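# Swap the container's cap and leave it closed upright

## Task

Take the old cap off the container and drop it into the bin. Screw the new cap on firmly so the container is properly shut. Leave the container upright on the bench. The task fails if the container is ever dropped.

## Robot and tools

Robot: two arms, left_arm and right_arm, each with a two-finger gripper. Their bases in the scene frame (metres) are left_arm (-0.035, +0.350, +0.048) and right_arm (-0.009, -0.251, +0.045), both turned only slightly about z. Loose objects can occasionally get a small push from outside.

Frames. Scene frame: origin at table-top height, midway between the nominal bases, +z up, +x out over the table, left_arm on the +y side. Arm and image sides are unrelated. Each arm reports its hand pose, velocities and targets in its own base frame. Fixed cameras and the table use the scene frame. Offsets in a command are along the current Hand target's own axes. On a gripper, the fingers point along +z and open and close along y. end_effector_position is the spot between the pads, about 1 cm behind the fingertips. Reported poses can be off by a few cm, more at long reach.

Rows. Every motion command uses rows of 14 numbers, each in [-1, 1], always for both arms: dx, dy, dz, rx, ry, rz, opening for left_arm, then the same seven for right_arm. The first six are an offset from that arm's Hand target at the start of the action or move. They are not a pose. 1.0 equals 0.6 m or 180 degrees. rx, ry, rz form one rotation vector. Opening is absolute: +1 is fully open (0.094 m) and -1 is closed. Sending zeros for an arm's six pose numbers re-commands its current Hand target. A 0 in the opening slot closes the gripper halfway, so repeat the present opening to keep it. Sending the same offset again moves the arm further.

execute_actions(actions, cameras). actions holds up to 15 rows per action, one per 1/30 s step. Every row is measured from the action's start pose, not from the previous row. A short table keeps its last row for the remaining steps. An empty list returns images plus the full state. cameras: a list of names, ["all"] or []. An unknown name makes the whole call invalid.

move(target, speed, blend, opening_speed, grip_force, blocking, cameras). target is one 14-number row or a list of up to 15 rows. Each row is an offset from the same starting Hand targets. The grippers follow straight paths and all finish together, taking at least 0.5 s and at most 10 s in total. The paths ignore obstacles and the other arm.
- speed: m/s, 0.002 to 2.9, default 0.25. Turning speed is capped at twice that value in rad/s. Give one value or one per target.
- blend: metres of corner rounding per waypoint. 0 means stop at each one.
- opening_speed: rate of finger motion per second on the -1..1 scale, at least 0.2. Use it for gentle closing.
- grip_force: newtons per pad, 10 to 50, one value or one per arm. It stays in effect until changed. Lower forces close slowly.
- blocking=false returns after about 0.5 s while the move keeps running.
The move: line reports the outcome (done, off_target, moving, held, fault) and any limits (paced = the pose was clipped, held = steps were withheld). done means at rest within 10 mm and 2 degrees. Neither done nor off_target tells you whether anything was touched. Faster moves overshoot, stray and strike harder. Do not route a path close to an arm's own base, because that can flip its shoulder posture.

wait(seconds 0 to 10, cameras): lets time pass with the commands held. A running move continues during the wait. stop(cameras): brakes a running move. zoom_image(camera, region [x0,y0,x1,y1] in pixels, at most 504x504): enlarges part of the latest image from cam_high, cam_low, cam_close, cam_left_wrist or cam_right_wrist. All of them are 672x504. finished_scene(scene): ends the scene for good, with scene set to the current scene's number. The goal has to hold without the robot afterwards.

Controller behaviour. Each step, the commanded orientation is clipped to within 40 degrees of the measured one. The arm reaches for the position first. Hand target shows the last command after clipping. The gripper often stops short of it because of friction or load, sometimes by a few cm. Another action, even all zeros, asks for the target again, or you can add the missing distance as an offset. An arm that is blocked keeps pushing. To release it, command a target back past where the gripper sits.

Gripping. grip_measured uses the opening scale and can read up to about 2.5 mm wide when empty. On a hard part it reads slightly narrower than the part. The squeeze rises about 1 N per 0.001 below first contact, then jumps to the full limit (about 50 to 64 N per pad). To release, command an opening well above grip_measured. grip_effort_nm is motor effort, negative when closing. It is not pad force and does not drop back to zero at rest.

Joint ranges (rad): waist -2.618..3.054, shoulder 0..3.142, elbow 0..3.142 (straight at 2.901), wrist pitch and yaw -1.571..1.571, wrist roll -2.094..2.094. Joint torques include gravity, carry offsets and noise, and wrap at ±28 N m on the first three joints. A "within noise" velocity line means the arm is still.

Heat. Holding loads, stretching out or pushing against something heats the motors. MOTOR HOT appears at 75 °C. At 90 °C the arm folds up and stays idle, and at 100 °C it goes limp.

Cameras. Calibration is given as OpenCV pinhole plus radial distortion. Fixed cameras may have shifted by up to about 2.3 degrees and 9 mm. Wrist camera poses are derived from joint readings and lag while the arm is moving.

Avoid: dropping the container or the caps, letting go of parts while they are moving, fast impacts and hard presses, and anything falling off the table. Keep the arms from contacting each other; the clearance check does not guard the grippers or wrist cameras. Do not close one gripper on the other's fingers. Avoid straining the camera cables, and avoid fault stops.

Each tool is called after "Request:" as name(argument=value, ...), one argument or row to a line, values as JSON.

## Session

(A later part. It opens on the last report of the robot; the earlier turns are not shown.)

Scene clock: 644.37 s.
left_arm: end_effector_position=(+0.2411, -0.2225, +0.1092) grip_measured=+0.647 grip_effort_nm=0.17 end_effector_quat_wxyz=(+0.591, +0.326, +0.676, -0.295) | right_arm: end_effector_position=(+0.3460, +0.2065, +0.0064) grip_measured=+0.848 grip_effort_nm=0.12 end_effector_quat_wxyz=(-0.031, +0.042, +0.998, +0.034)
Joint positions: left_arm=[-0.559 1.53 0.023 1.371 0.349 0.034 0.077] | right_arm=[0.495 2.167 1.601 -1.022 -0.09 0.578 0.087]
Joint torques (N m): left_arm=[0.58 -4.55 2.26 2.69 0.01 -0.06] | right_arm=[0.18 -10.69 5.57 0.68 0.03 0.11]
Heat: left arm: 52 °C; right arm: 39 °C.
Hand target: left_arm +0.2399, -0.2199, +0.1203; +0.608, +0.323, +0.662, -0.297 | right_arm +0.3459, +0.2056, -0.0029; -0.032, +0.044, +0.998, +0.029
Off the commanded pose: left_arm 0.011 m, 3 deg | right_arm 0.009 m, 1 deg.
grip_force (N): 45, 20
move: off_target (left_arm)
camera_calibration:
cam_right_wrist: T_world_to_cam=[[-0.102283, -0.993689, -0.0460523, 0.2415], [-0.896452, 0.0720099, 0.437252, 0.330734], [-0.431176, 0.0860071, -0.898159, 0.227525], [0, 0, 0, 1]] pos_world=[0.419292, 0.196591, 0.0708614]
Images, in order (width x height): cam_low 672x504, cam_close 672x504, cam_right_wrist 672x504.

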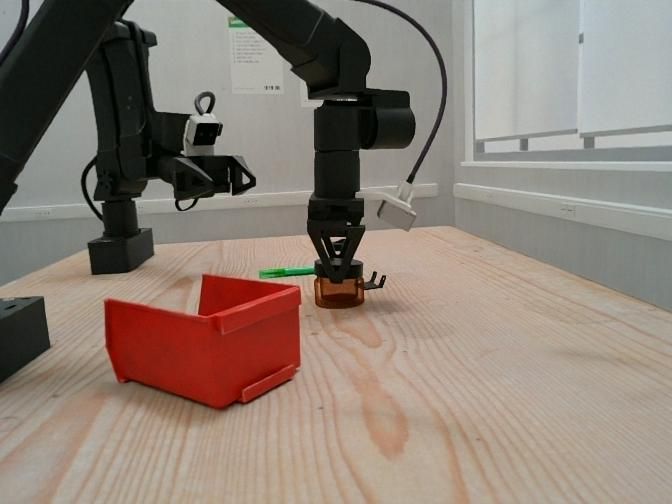

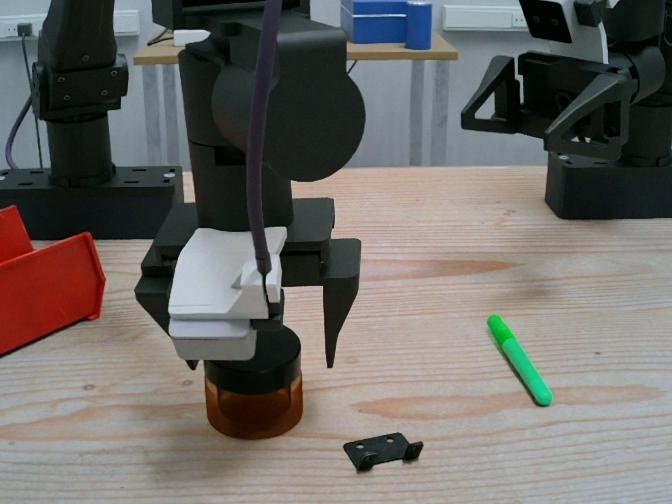

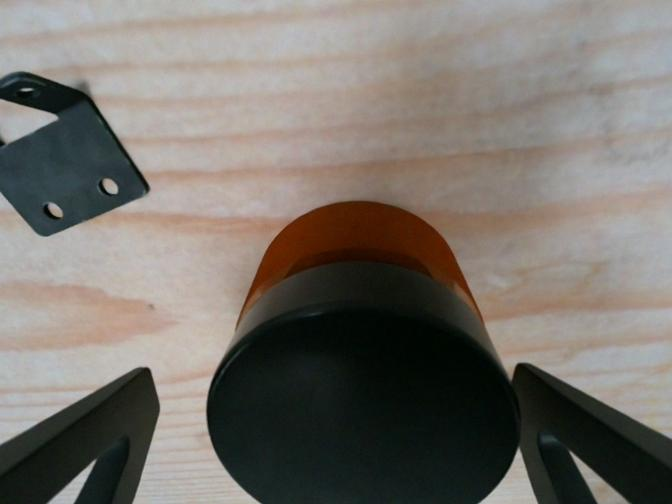

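Request:
move(
  target=[
    [0,0,0,0,0,0,0.65,-0.0083,-0.022,-0.0017,0,0,0,0.75],
    [0,0,0,0,0,0,0.65,-0.0067,-0.0042,-0.0007,0,0,0,0.75],
  ],
  speed=0.1,
  cameras=["cam_low","cam_close","cam_right_wrist"],
)

Request:
zoom_image(
  camera="cam_low",
  region=[308, 240, 380, 312],
)

Request:
zoom_image(
  camera="cam_close",
  region=[165, 280, 345, 450],
)

Scene clock: 648.07 s.
left_arm: end_effector_position=(+0.2411, -0.2225, +0.1092) grip_measured=+0.647 grip_effort_nm=0.17 end_effector_quat_wxyz=(+0.591, +0.326, +0.676, -0.295) | right_arm: end_effector_position=(+0.3459, +0.2007, +0.0035) grip_measured=+0.752 grip_effort_nm=-0.11 end_effector_quat_wxyz=(-0.034, +0.043, +0.998, +0.033)
Joint positions: left_arm=[-0.559 1.53 0.023 1.371 0.349 0.034 0.077] | right_arm=[0.482 2.167 1.588 -1.017 -0.09 0.568 0.082]
Joint torques (N m): left_arm=[0.47 -4.67 2.25 2.67 0.06 -0.06] | right_arm=[0.34 -9.96 7.73 0.58 0.04 0.12]
Heat: left arm: 52 °C; right arm: 38 °C.
Hand target: left_arm +0.2399, -0.2199, +0.1203; +0.608, +0.323, +0.662, -0.297 | right_arm +0.3498, +0.2027, -0.0029; -0.032, +0.044, +0.998, +0.029
Off the commanded pose: left_arm 0.011 m, 3 deg | right_arm 0.008 m, 0 deg.
grip_force (N): 45, 20
move: off_target (left_arm)
camera_calibration:
cam_right_wrist: T_world_to_cam=[[-0.104494, -0.993623, -0.0423643, 0.236399], [-0.893541, 0.0750961, 0.442656, 0.330754], [-0.436652, 0.0841093, -0.89569, 0.227601], [0, 0, 0, 1]] pos_world=[0.419627, 0.19091, 0.0674651]
Images, in order (width x height): cam_low 672x504, cam_close 672x504, cam_right_wrist 672x504.

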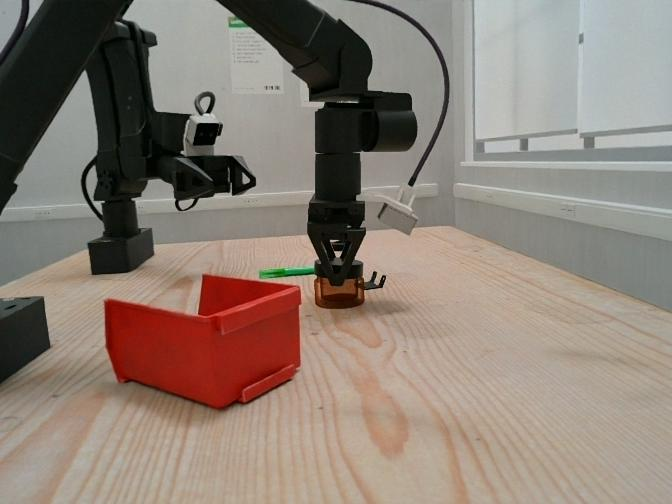

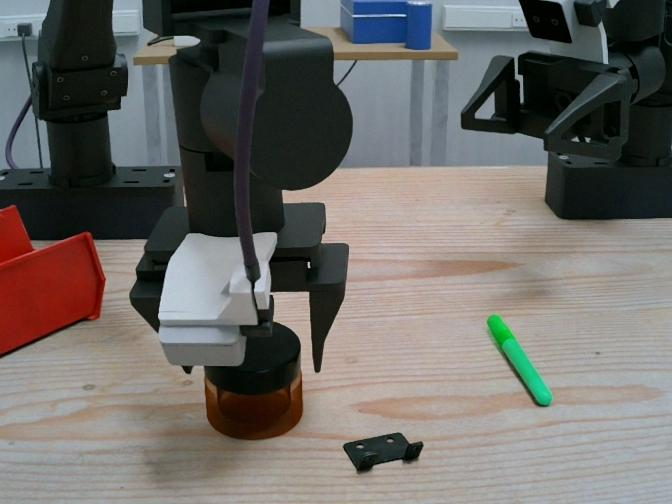

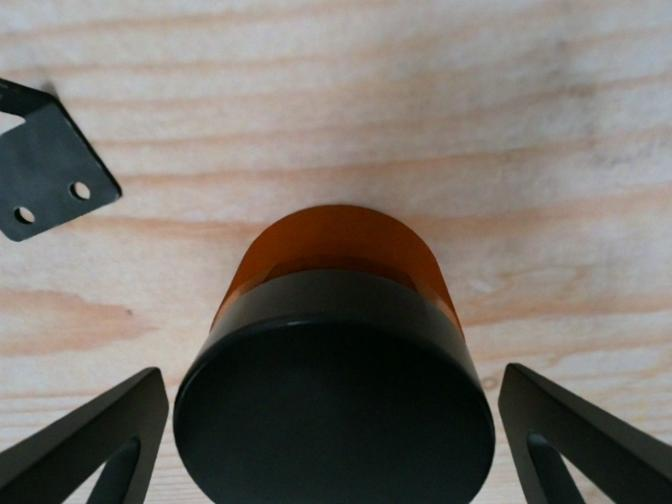

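Scaled by 7.000 from the camera's 672x504 image, which has a finer 960x720 frame.

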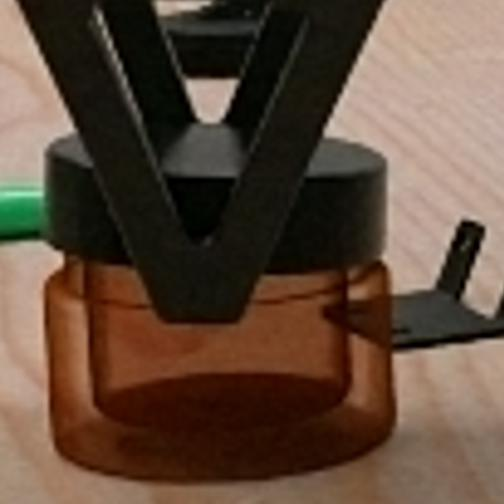

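Scaled by 2.800 from the camera's 672x504 image, which has a finer 960x720 frame.

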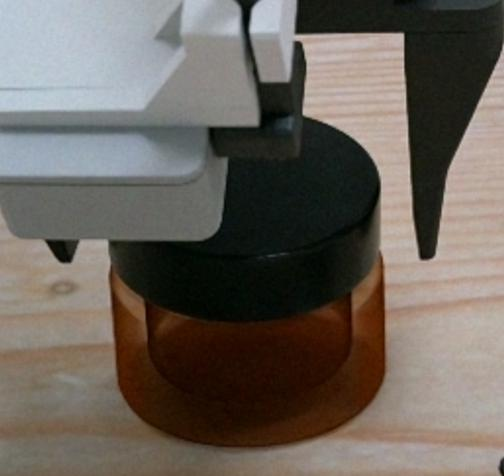

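Request:
move(
  target=[
    [0,0,0,0,0,0,0.65,0.0073,0.0033,-0.0645,0,0,0,0.75],
    [0,0,0,0,0,0,0.65,0.003,-0.0003,0.0002,0,0,0,0.75],
  ],
  speed=0.12,
  cameras=["cam_low","cam_close","cam_right_wrist"],
)

Request:
zoom_image(
  camera="cam_low",
  region=[308, 240, 380, 312],
)

Scene clock: 651.23 s.
left_arm: end_effector_position=(+0.2411, -0.2225, +0.1092) grip_measured=+0.647 grip_effort_nm=0.17 end_effector_quat_wxyz=(+0.591, +0.326, +0.676, -0.295) | right_arm: end_effector_position=(+0.3493, +0.2025, +0.0073) grip_measured=+0.752 grip_effort_nm=-0.11 end_effector_quat_wxyz=(-0.030, +0.044, +0.998, +0.035)
Joint positions: left_arm=[-0.559 1.53 0.023 1.371 0.349 0.034 0.077] | right_arm=[0.482 2.167 1.604 -1.024 -0.09 0.57 0.082]
Joint torques (N m): left_arm=[0.83 -4.63 2.33 2.73 0.03 -0.03] | right_arm=[0.51 -10.56 5.5 0.7 0.04 0.11]
Heat: left arm: 52 °C; right arm: 38 °C.
Hand target: left_arm +0.2399, -0.2199, +0.1203; +0.608, +0.323, +0.662, -0.297 | right_arm +0.3479, +0.2027, -0.0030; -0.033, +0.044, +0.998, +0.029
Off the commanded pose: left_arm 0.011 m, 3 deg | right_arm 0.010 m, 1 deg.
grip_force (N): 45, 20
move: off_target (left_arm)
camera_calibration:
cam_right_wrist: T_world_to_cam=[[-0.106394, -0.993179, -0.0477097, 0.239241], [-0.897154, 0.0751977, 0.435271, 0.333208], [-0.428714, 0.0891129, -0.899035, 0.228558], [0, 0, 0, 1]] pos_world=[0.422378, 0.192186, 0.0718599]
Images, in order (width x height): cam_low 672x504, cam_close 672x504, cam_right_wrist 672x504.

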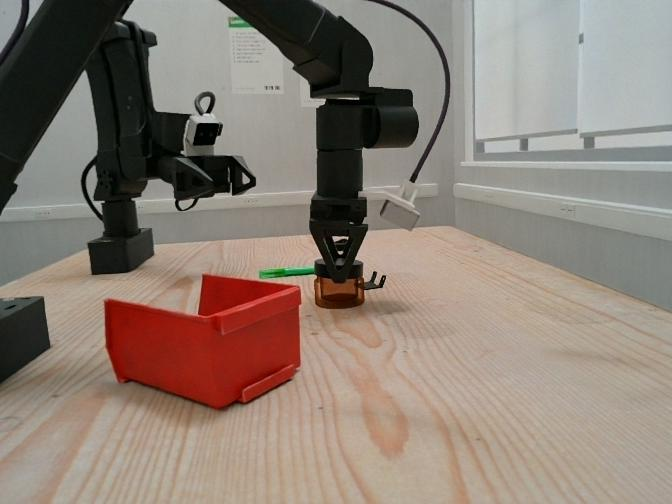

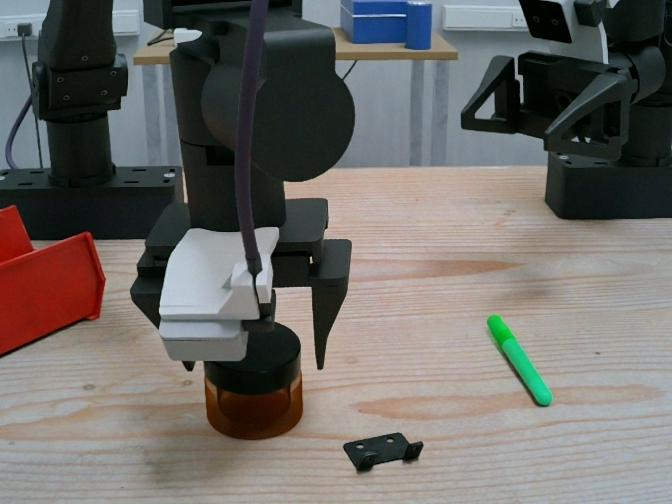

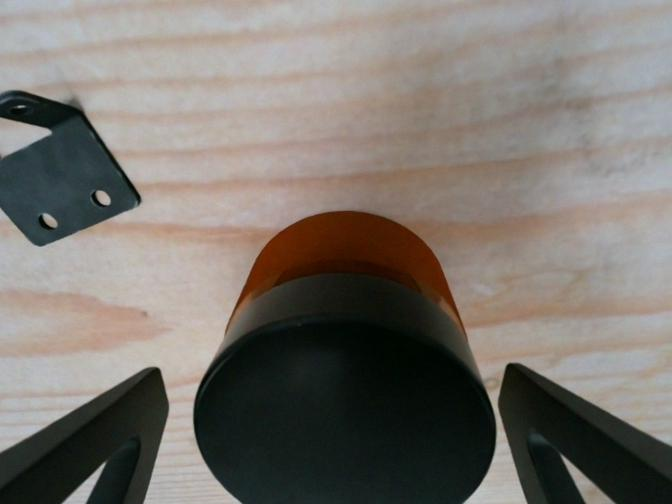

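Scaled by 7.000 from the camera's 672x504 image, which has a finer 960x720 frame.

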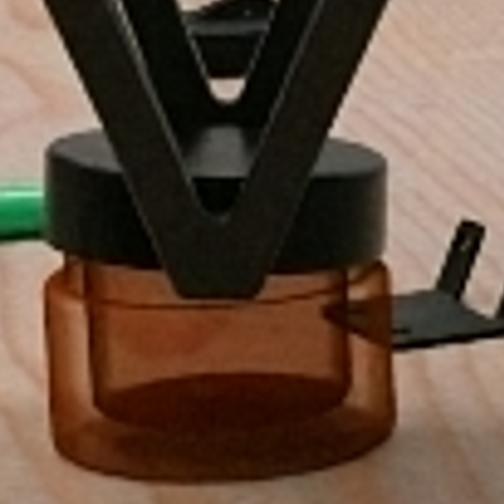

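Request:
move(
  target=[
    [0,0,0,0,0,0,0.65,0,-0.0045,0,0,0,0,0.25],
    [0,0,0,0,0,0,0.65,0,-0.0045,0.0025,0,0,0.47,0.25],
  ],
  speed=0.25,
  cameras=["cam_low","cam_close"],
)

Request:
zoom_image(
  camera="cam_low",
  region=[308, 240, 380, 312],
)

Request:
zoom_image(
  camera="cam_close",
  region=[165, 280, 345, 450],
)

Scene clock: 657.80 s.
left_arm: end_effector_position=(+0.2411, -0.2225, +0.1092) grip_measured=+0.647 grip_effort_nm=0.17 end_effector_quat_wxyz=(+0.591, +0.326, +0.676, -0.295) | right_arm: end_effector_position=(+0.3597, +0.2105, +0.0060) grip_measured=+0.367 grip_effort_nm=-0.47 end_effector_quat_wxyz=(-0.043, +0.698, +0.714, +0.034)
Joint positions: left_arm=[-0.559 1.53 0.023 1.371 0.349 0.034 0.077] | right_arm=[0.482 2.167 1.598 -0.963 -0.103 2.032 0.064]
Joint torques (N m): left_arm=[0.7 -4.6 2.07 2.69 0.04 0] | right_arm=[0.1 -10.92 5.29 0.3 0.17 0.2]
Heat: left arm: 52 °C; right arm: 37 °C.
Hand target: left_arm +0.2399, -0.2199, +0.1203; +0.608, +0.323, +0.662, -0.297 | right_arm +0.3476, +0.2001, -0.0045; -0.043, +0.704, +0.709, +0.000
Off the commanded pose: left_arm 0.011 m, 3 deg | right_arm 0.019 m, 4 deg.
grip_force (N): 45, 20
move: off_target (left_arm, right_arm)
Images, in order (width x height): cam_low 672x504, cam_close 672x504.

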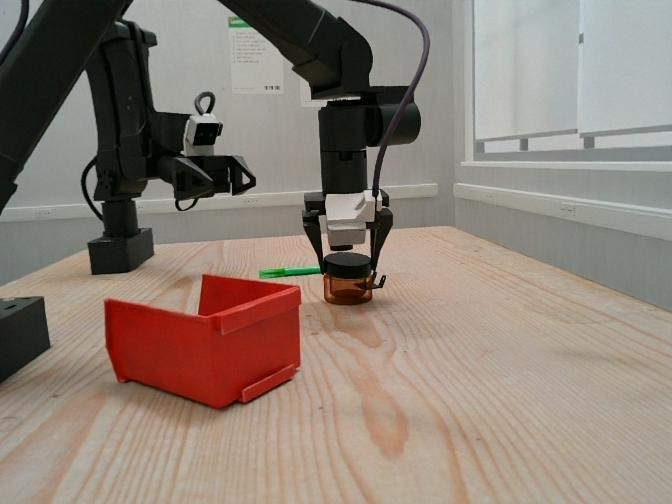

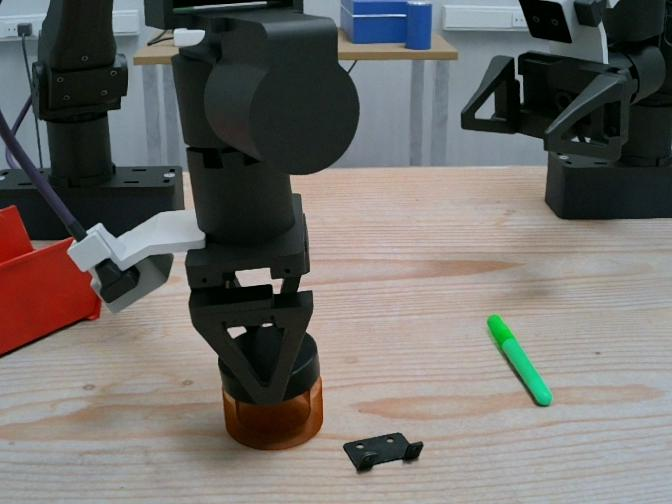

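Scaled by 7.000 from the camera's 672x504 image, which has a finer 960x720 frame.

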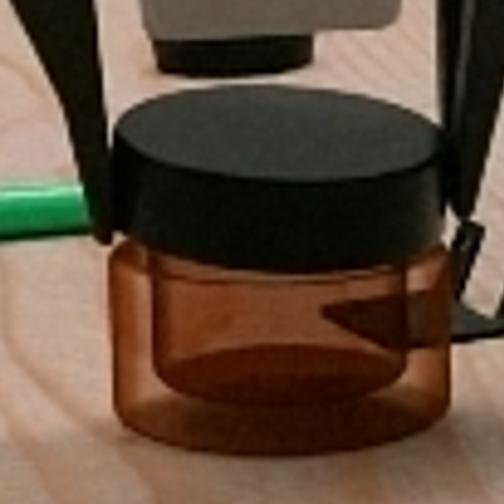

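Scaled by 2.800 from the camera's 672x504 image, which has a finer 960x720 frame.

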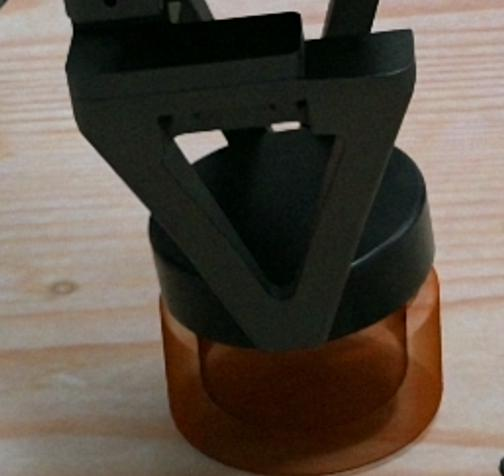

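Request:
move(
  target=[
    [0,0,0,0,0,0,0.65,0,0,0,0,0,0,0.85],
    [0,0,0,0,0,0,0.65,0.0,0.0,-0.06,0,0,0,0.85],
    [0,0,0,0,0,0,0.65,0.027,0.0135,-0.07,0,0,-0.2056,0.85],
  ],
  speed=0.25,
  opening_speed=0.8,
  grip_force=[45, 45],
  cameras=["cam_low","cam_close","cam_right_wrist"],
)

Request:
zoom_image(
  camera="cam_low",
  region=[308, 240, 388, 320],
)

Request:
zoom_image(
  camera="cam_close",
  region=[185, 280, 365, 450],
)

Scene clock: 675.07 s.
left_arm: end_effector_position=(+0.2411, -0.2225, +0.1092) grip_measured=+0.647 grip_effort_nm=0.17 end_effector_quat_wxyz=(+0.591, +0.326, +0.676, -0.295) | right_arm: end_effector_position=(+0.3547, +0.2114, +0.0378) grip_measured=+0.848 grip_effort_nm=0.12 end_effector_quat_wxyz=(-0.045, +0.447, +0.893, +0.019)
Joint positions: left_arm=[-0.559 1.53 0.023 1.371 0.349 0.034 0.077] | right_arm=[0.494 2.176 1.743 -1.159 -0.095 1.421 0.087]
Joint torques (N m): left_arm=[0.81 -4.66 2.03 2.69 0.03 -0.08] | right_arm=[0.59 -10.55 10.02 0.34 0.08 0.03]
Heat: left arm: 52 °C; right arm: 35 °C.
Hand target: left_arm +0.2399, -0.2199, +0.1203; +0.608, +0.323, +0.662, -0.297 | right_arm +0.3582, +0.2138, +0.0376; -0.041, +0.443, +0.895, +0.013
Off the commanded pose: left_arm 0.011 m, 3 deg | right_arm 0.004 m, 1 deg.
grip_force (N): 45, 45
move: off_target (left_arm)
camera_calibration:
cam_right_wrist: T_world_to_cam=[[-0.809769, -0.58615, 0.0265112, 0.410752], [-0.508889, 0.724088, 0.465541, 0.0480807], [-0.292073, 0.363489, -0.884629, 0.150516], [0, 0, 0, 1]] pos_world=[0.401044, 0.151237, 0.0998777]
Images, in order (width x height): cam_low 672x504, cam_close 672x504, cam_right_wrist 672x504.

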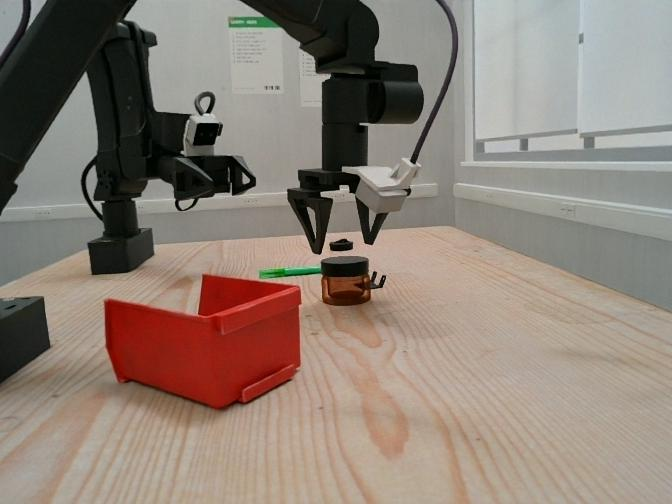

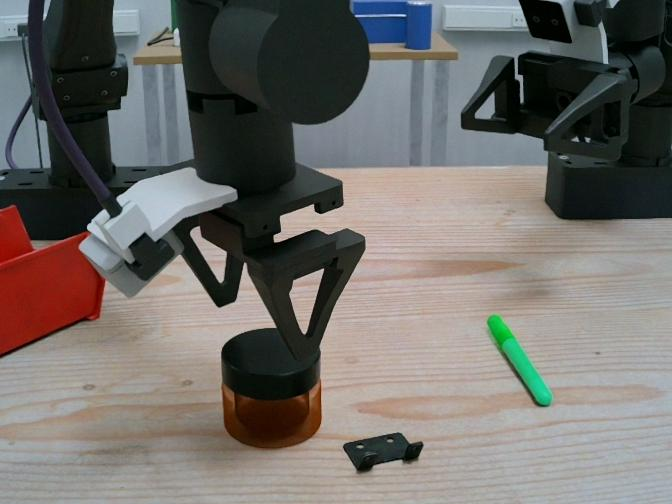

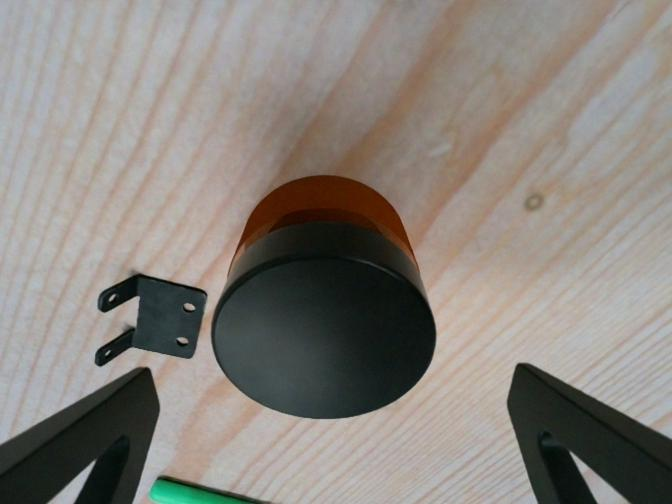

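Scaled by 6.300 from the camera's 672x504 image, which has a finer 960x720 frame.

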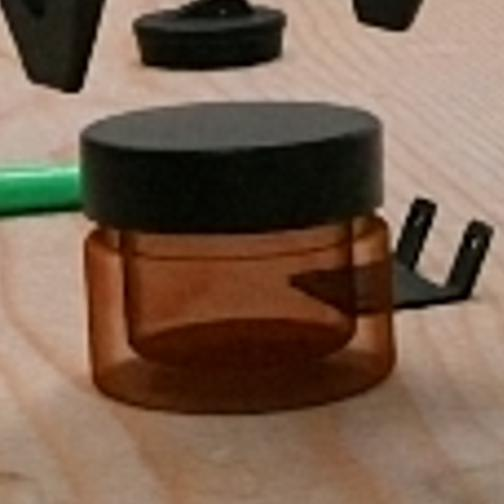

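Scaled by 2.800 from the camera's 672x504 image, which has a finer 960x720 frame.

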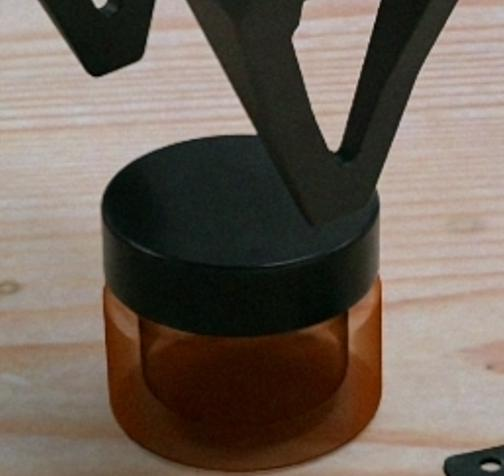

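Request:
execute_actions(
  actions=[],
  cameras=["all"],
)

Scene clock: 679.07 s.
left_arm: end_effector_position=(+0.2411, -0.2225, +0.1092) grip_measured=+0.647 grip_effort_nm=0.17 end_effector_quat_wxyz=(+0.591, +0.326, +0.676, -0.295) | right_arm: end_effector_position=(+0.3546, +0.2113, +0.0378) grip_measured=+0.848 grip_effort_nm=0.12 end_effector_quat_wxyz=(-0.045, +0.447, +0.893, +0.019)
Joint positions: left_arm=[-0.559 1.53 0.023 1.371 0.349 0.034 0.077] | right_arm=[0.494 2.176 1.743 -1.159 -0.095 1.421 0.087]
Joint velocities: within noise
Joint torques (N m): left_arm=[0.84 -4.78 2.28 2.69 0 -0.02] | right_arm=[0.58 -10.52 10 0.34 0.07 0.02]
Motor temperatures (°C): left_arm=[20 26 26 52 23 22 25] | right_arm=[23 36 32 22 21 22 24]
Heat: left arm: 52 °C; right arm: 36 °C.
Hand target: left_arm +0.2399, -0.2199, +0.1203; +0.608, +0.323, +0.662, -0.297 | right_arm +0.3581, +0.2138, +0.0376; -0.042, +0.443, +0.895, +0.013
Tool commands: left_gripper/opening=+0.65 right_gripper/opening=+0.85
Off the commanded pose: left_arm 0.011 m, 3 deg | right_arm 0.004 m, 1 deg.
grip_force (N): 45, 45
camera_calibration:
cam_left_wrist: T_world_to_cam=[[-0.786834, -0.617163, -0.00134564, 0.0559046], [-0.332073, 0.425203, -0.84198, 0.305166], [0.520211, -0.662052, -0.539508, -0.125788], [0, 0, 0, 1]] pos_world=[0.210761, -0.178534, 0.189155]
cam_right_wrist: T_world_to_cam=[[-0.809527, -0.586471, 0.0267864, 0.410678], [-0.509041, 0.723916, 0.465643, 0.0481581], [-0.292477, 0.363315, -0.884567, 0.150698], [0, 0, 0, 1]] pos_world=[0.401045, 0.151237, 0.0998777]

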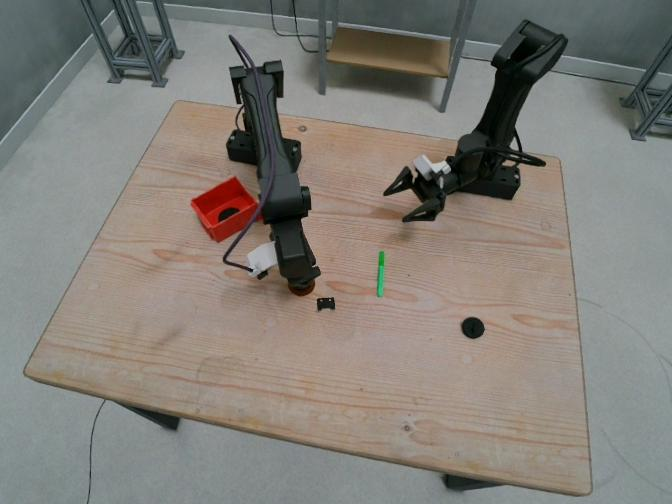

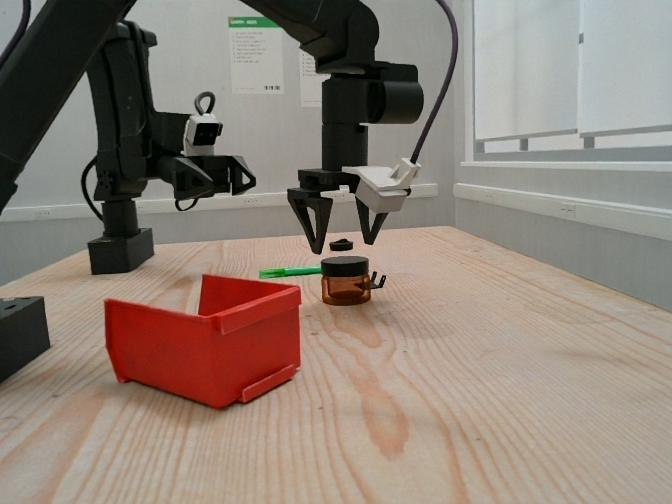

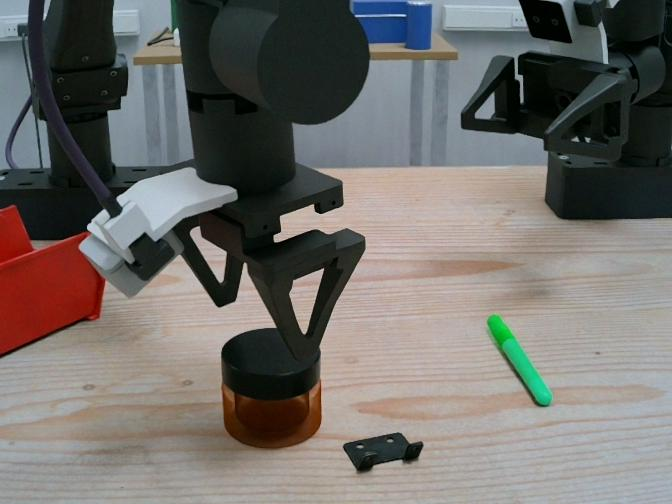

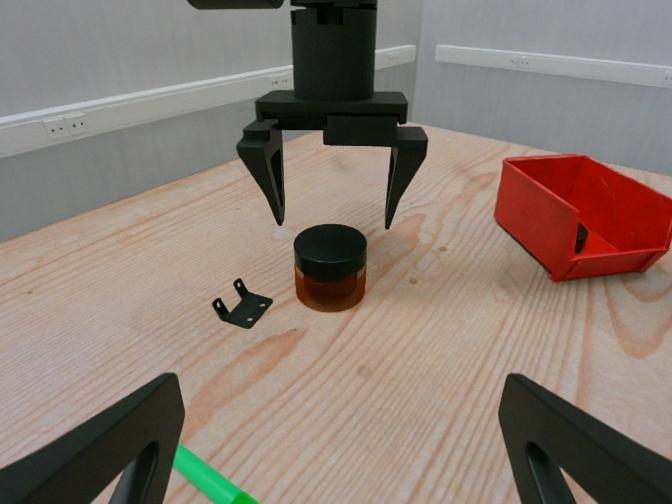

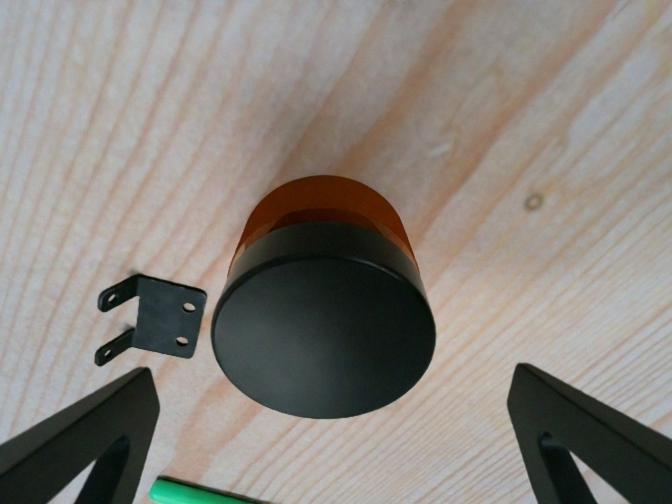

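Request:
move(
  target=[0,0,0,0,0,0,0.65,-0.0053,0.0052,0.0495,0,0,0,0.78],
  speed=0.06,
  cameras=["cam_low","cam_close","cam_right_wrist"],
)

Scene clock: 688.17 s.
left_arm: end_effector_position=(+0.2411, -0.2225, +0.1092) grip_measured=+0.647 grip_effort_nm=0.17 end_effector_quat_wxyz=(+0.591, +0.326, +0.676, -0.295) | right_arm: end_effector_position=(+0.3634, +0.2160, +0.0199) grip_measured=+0.782 grip_effort_nm=-0.11 end_effector_quat_wxyz=(-0.040, +0.447, +0.894, +0.025)
Joint positions: left_arm=[-0.559 1.53 0.023 1.371 0.349 0.034 0.077] | right_arm=[0.494 2.216 1.736 -1.096 -0.095 1.42 0.084]
Joint torques (N m): left_arm=[0.66 -4.56 2.35 2.69 0.05 -0.03] | right_arm=[0.55 -10.91 5.5 0.67 0.08 0.02]
Heat: left arm: 52 °C; right arm: 37 °C.
Hand target: left_arm +0.2399, -0.2199, +0.1203; +0.608, +0.323, +0.662, -0.297 | right_arm +0.3607, +0.2150, +0.0078; -0.041, +0.443, +0.895, +0.013
Off the commanded pose: left_arm 0.011 m, 3 deg | right_arm 0.013 m, 1 deg.
grip_force (N): 45, 45
move: off_target (left_arm, right_arm)
camera_calibration:
cam_right_wrist: T_world_to_cam=[[-0.809357, -0.587209, 0.0112537, 0.421465], [-0.515993, 0.72009, 0.463919, 0.0610272], [-0.280521, 0.369669, -0.885806, 0.129976], [0, 0, 0, 1]] pos_world=[0.409067, 0.155495, 0.0820787]
Images, in order (width x height): cam_low 672x504, cam_close 672x504, cam_right_wrist 672x504.

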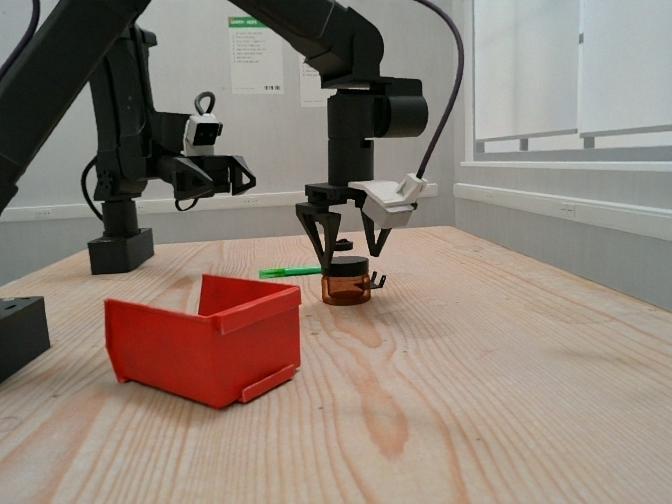

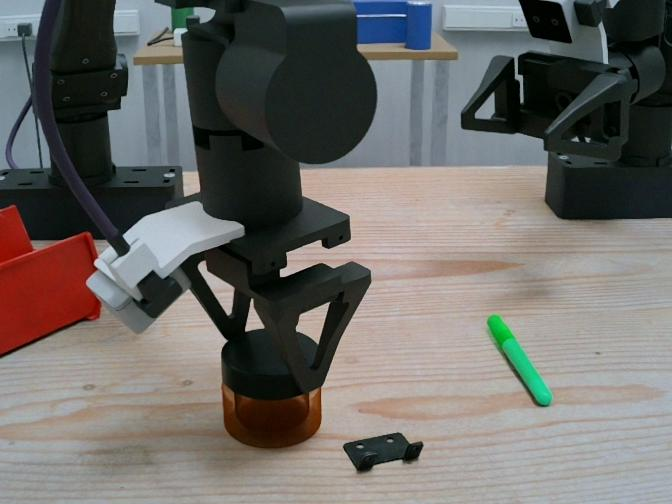

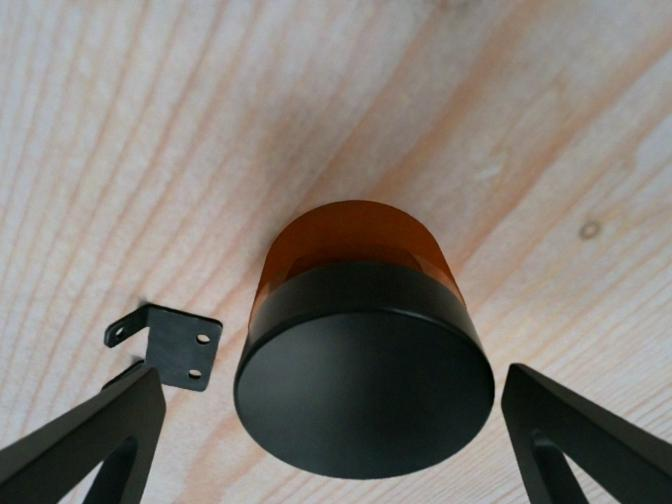

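Request:
move(
  target=[0,0,0,0,0,0,0.65,0.0003,-0.0143,0,0,0,0,0.78],
  speed=0.06,
  cameras=["cam_low","cam_close","cam_right_wrist"],
)

Scene clock: 690.43 s.
left_arm: end_effector_position=(+0.2411, -0.2225, +0.1092) grip_measured=+0.647 grip_effort_nm=0.17 end_effector_quat_wxyz=(+0.591, +0.326, +0.676, -0.295) | right_arm: end_effector_position=(+0.3533, +0.2106, +0.0072) grip_measured=+0.782 grip_effort_nm=-0.11 end_effector_quat_wxyz=(-0.049, +0.446, +0.894, +0.012)
Joint positions: left_arm=[-0.559 1.53 0.023 1.371 0.349 0.034 0.077] | right_arm=[0.494 2.216 1.684 -1.075 -0.095 1.417 0.084]
Joint torques (N m): left_arm=[0.76 -4.46 2.33 2.66 0 -0.08] | right_arm=[0.32 -13.57 5.34 0.59 0.08 0]
Heat: left arm: 52 °C; right arm: 37 °C.
Hand target: left_arm +0.2399, -0.2199, +0.1203; +0.608, +0.323, +0.662, -0.297 | right_arm +0.3538, +0.2099, +0.0078; -0.042, +0.443, +0.895, +0.013
Off the commanded pose: left_arm 0.011 m, 3 deg | right_arm 0.001 m, 1 deg.
grip_force (N): 45, 45
move: off_target (left_arm)
camera_calibration:
cam_right_wrist: T_world_to_cam=[[-0.807078, -0.588924, 0.0423472, 0.409603], [-0.504998, 0.725666, 0.467317, 0.0604288], [-0.305944, 0.355776, -0.883075, 0.129842], [0, 0, 0, 1]] pos_world=[0.400823, 0.151179, 0.0690752]
Images, in order (width x height): cam_low 672x504, cam_close 672x504, cam_right_wrist 672x504.

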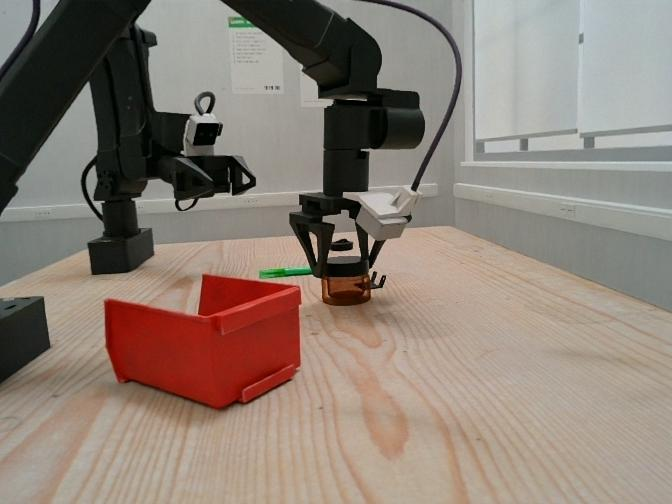

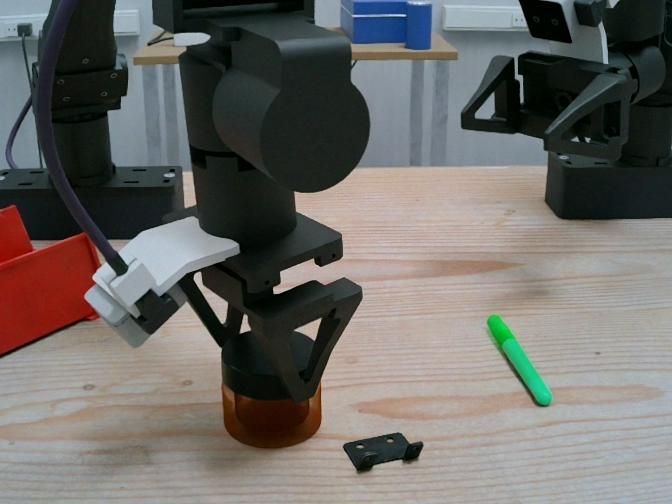

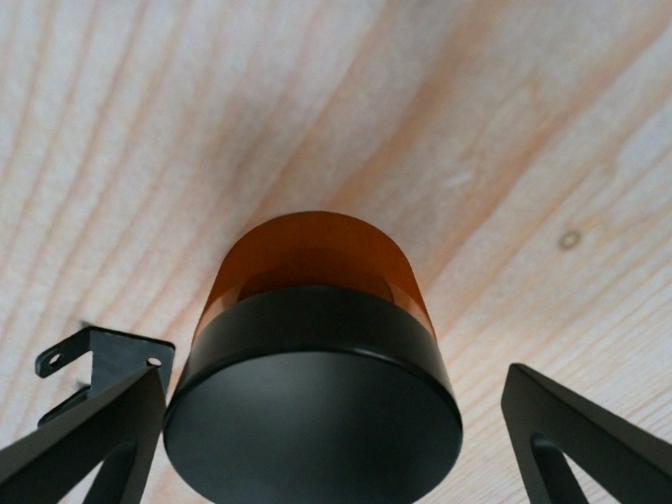

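Request:
move(
  target=[0,0,0,0,0,0,0.65,-0.0043,0.0056,0.053,0,0,0,0.78],
  speed=0.05,
  cameras=["cam_low","cam_close","cam_right_wrist"],
)

Scene clock: 693.07 s.
left_arm: end_effector_position=(+0.2411, -0.2225, +0.1092) grip_measured=+0.647 grip_effort_nm=0.17 end_effector_quat_wxyz=(+0.591, +0.326, +0.676, -0.295) | right_arm: end_effector_position=(+0.3588, +0.2136, -0.0129) grip_measured=+0.782 grip_effort_nm=-0.11 end_effector_quat_wxyz=(-0.041, +0.445, +0.894, +0.024)
Joint positions: left_arm=[-0.559 1.53 0.023 1.371 0.349 0.034 0.077] | right_arm=[0.494 2.238 1.636 -0.977 -0.095 1.417 0.084]
Joint torques (N m): left_arm=[0.68 -4.7 2.07 2.68 -0.01 -0.01] | right_arm=[0.44 -10.93 5.38 0.61 0.08 0.03]
Heat: left arm: 52 °C; right arm: 37 °C.
Hand target: left_arm +0.2399, -0.2199, +0.1203; +0.608, +0.323, +0.662, -0.297 | right_arm +0.3560, +0.2118, -0.0241; -0.041, +0.443, +0.895, +0.013
Off the commanded pose: left_arm 0.011 m, 3 deg | right_arm 0.012 m, 1 deg.
grip_force (N): 45, 45
move: off_target (left_arm, right_arm)
camera_calibration:
cam_right_wrist: T_world_to_cam=[[-0.80777, -0.58934, 0.0136264, 0.416584], [-0.516921, 0.719244, 0.4642, 0.076174], [-0.283372, 0.367923, -0.885626, 0.101979], [0, 0, 0, 1]] pos_world=[0.404778, 0.153201, 0.0492787]
Images, in order (width x height): cam_low 672x504, cam_close 672x504, cam_right_wrist 672x504.

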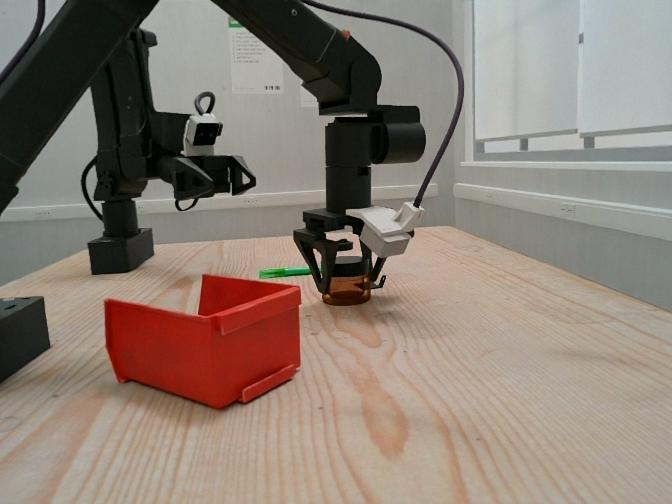

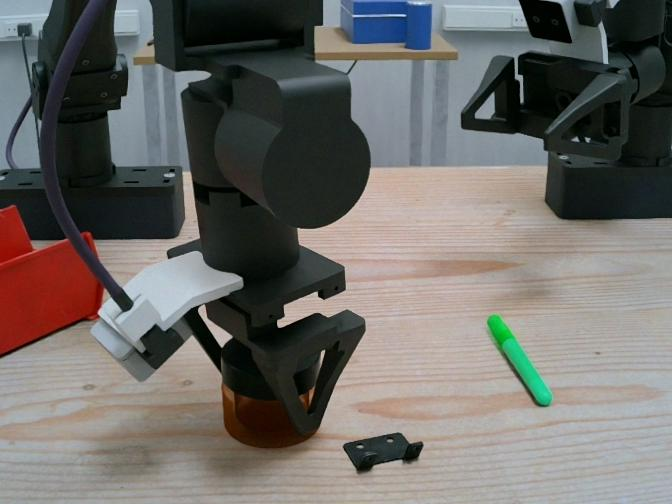

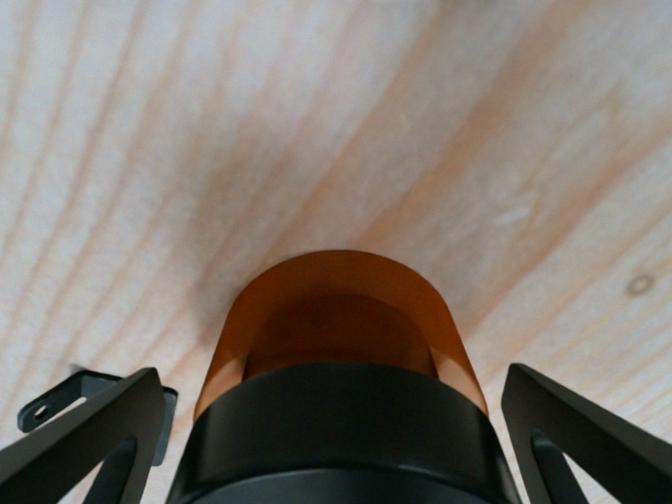

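Request:
move(
  target=[0,0,0,0,0,0,0.65,-0.001,-0.0032,0.0117,0,0,0,0.78],
  speed=0.05,
  cameras=["cam_low","cam_close","cam_right_wrist"],
)

Scene clock: 694.60 s.
left_arm: end_effector_position=(+0.2411, -0.2225, +0.1092) grip_measured=+0.647 grip_effort_nm=0.17 end_effector_quat_wxyz=(+0.591, +0.326, +0.676, -0.295) | right_arm: end_effector_position=(+0.3581, +0.2132, -0.0181) grip_measured=+0.782 grip_effort_nm=-0.11 end_effector_quat_wxyz=(-0.040, +0.445, +0.894, +0.026)
Joint positions: left_arm=[-0.559 1.53 0.023 1.371 0.349 0.034 0.077] | right_arm=[0.494 2.238 1.614 -0.95 -0.095 1.417 0.084]
Joint torques (N m): left_arm=[0.57 -4.55 2.1 2.63 0.01 -0.02] | right_arm=[0.38 -10.62 5.19 0.65 0.07 0.02]
Heat: left arm: 52 °C; right arm: 37 °C.
Hand target: left_arm +0.2399, -0.2199, +0.1203; +0.608, +0.323, +0.662, -0.297 | right_arm +0.3543, +0.2106, -0.0311; -0.042, +0.443, +0.895, +0.013
Off the commanded pose: left_arm 0.011 m, 3 deg | right_arm 0.014 m, 2 deg.
grip_force (N): 45, 45
move: off_target (left_arm, right_arm)
camera_calibration:
cam_right_wrist: T_world_to_cam=[[-0.8078, -0.589392, 0.00873307, 0.415759], [-0.518958, 0.718135, 0.463643, 0.0793972], [-0.279539, 0.369999, -0.885979, 0.095512], [0, 0, 0, 1]] pos_world=[0.403753, 0.152688, 0.0441788]
Images, in order (width x height): cam_low 672x504, cam_close 672x504, cam_right_wrist 672x504.

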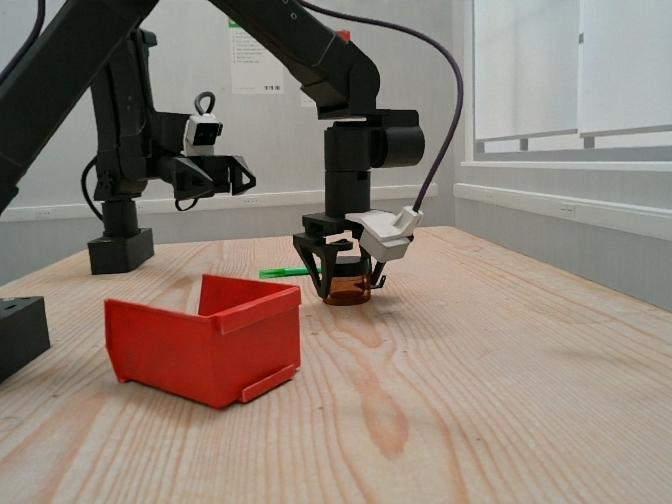

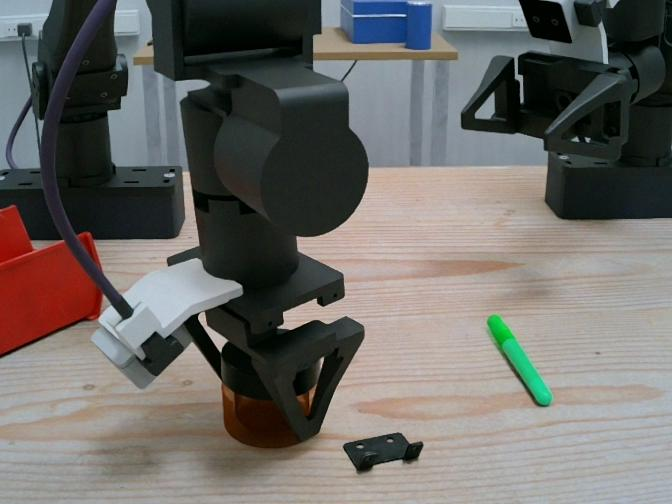

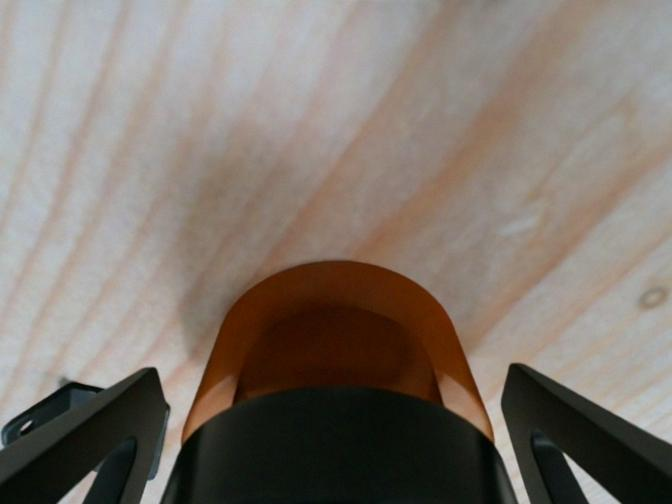

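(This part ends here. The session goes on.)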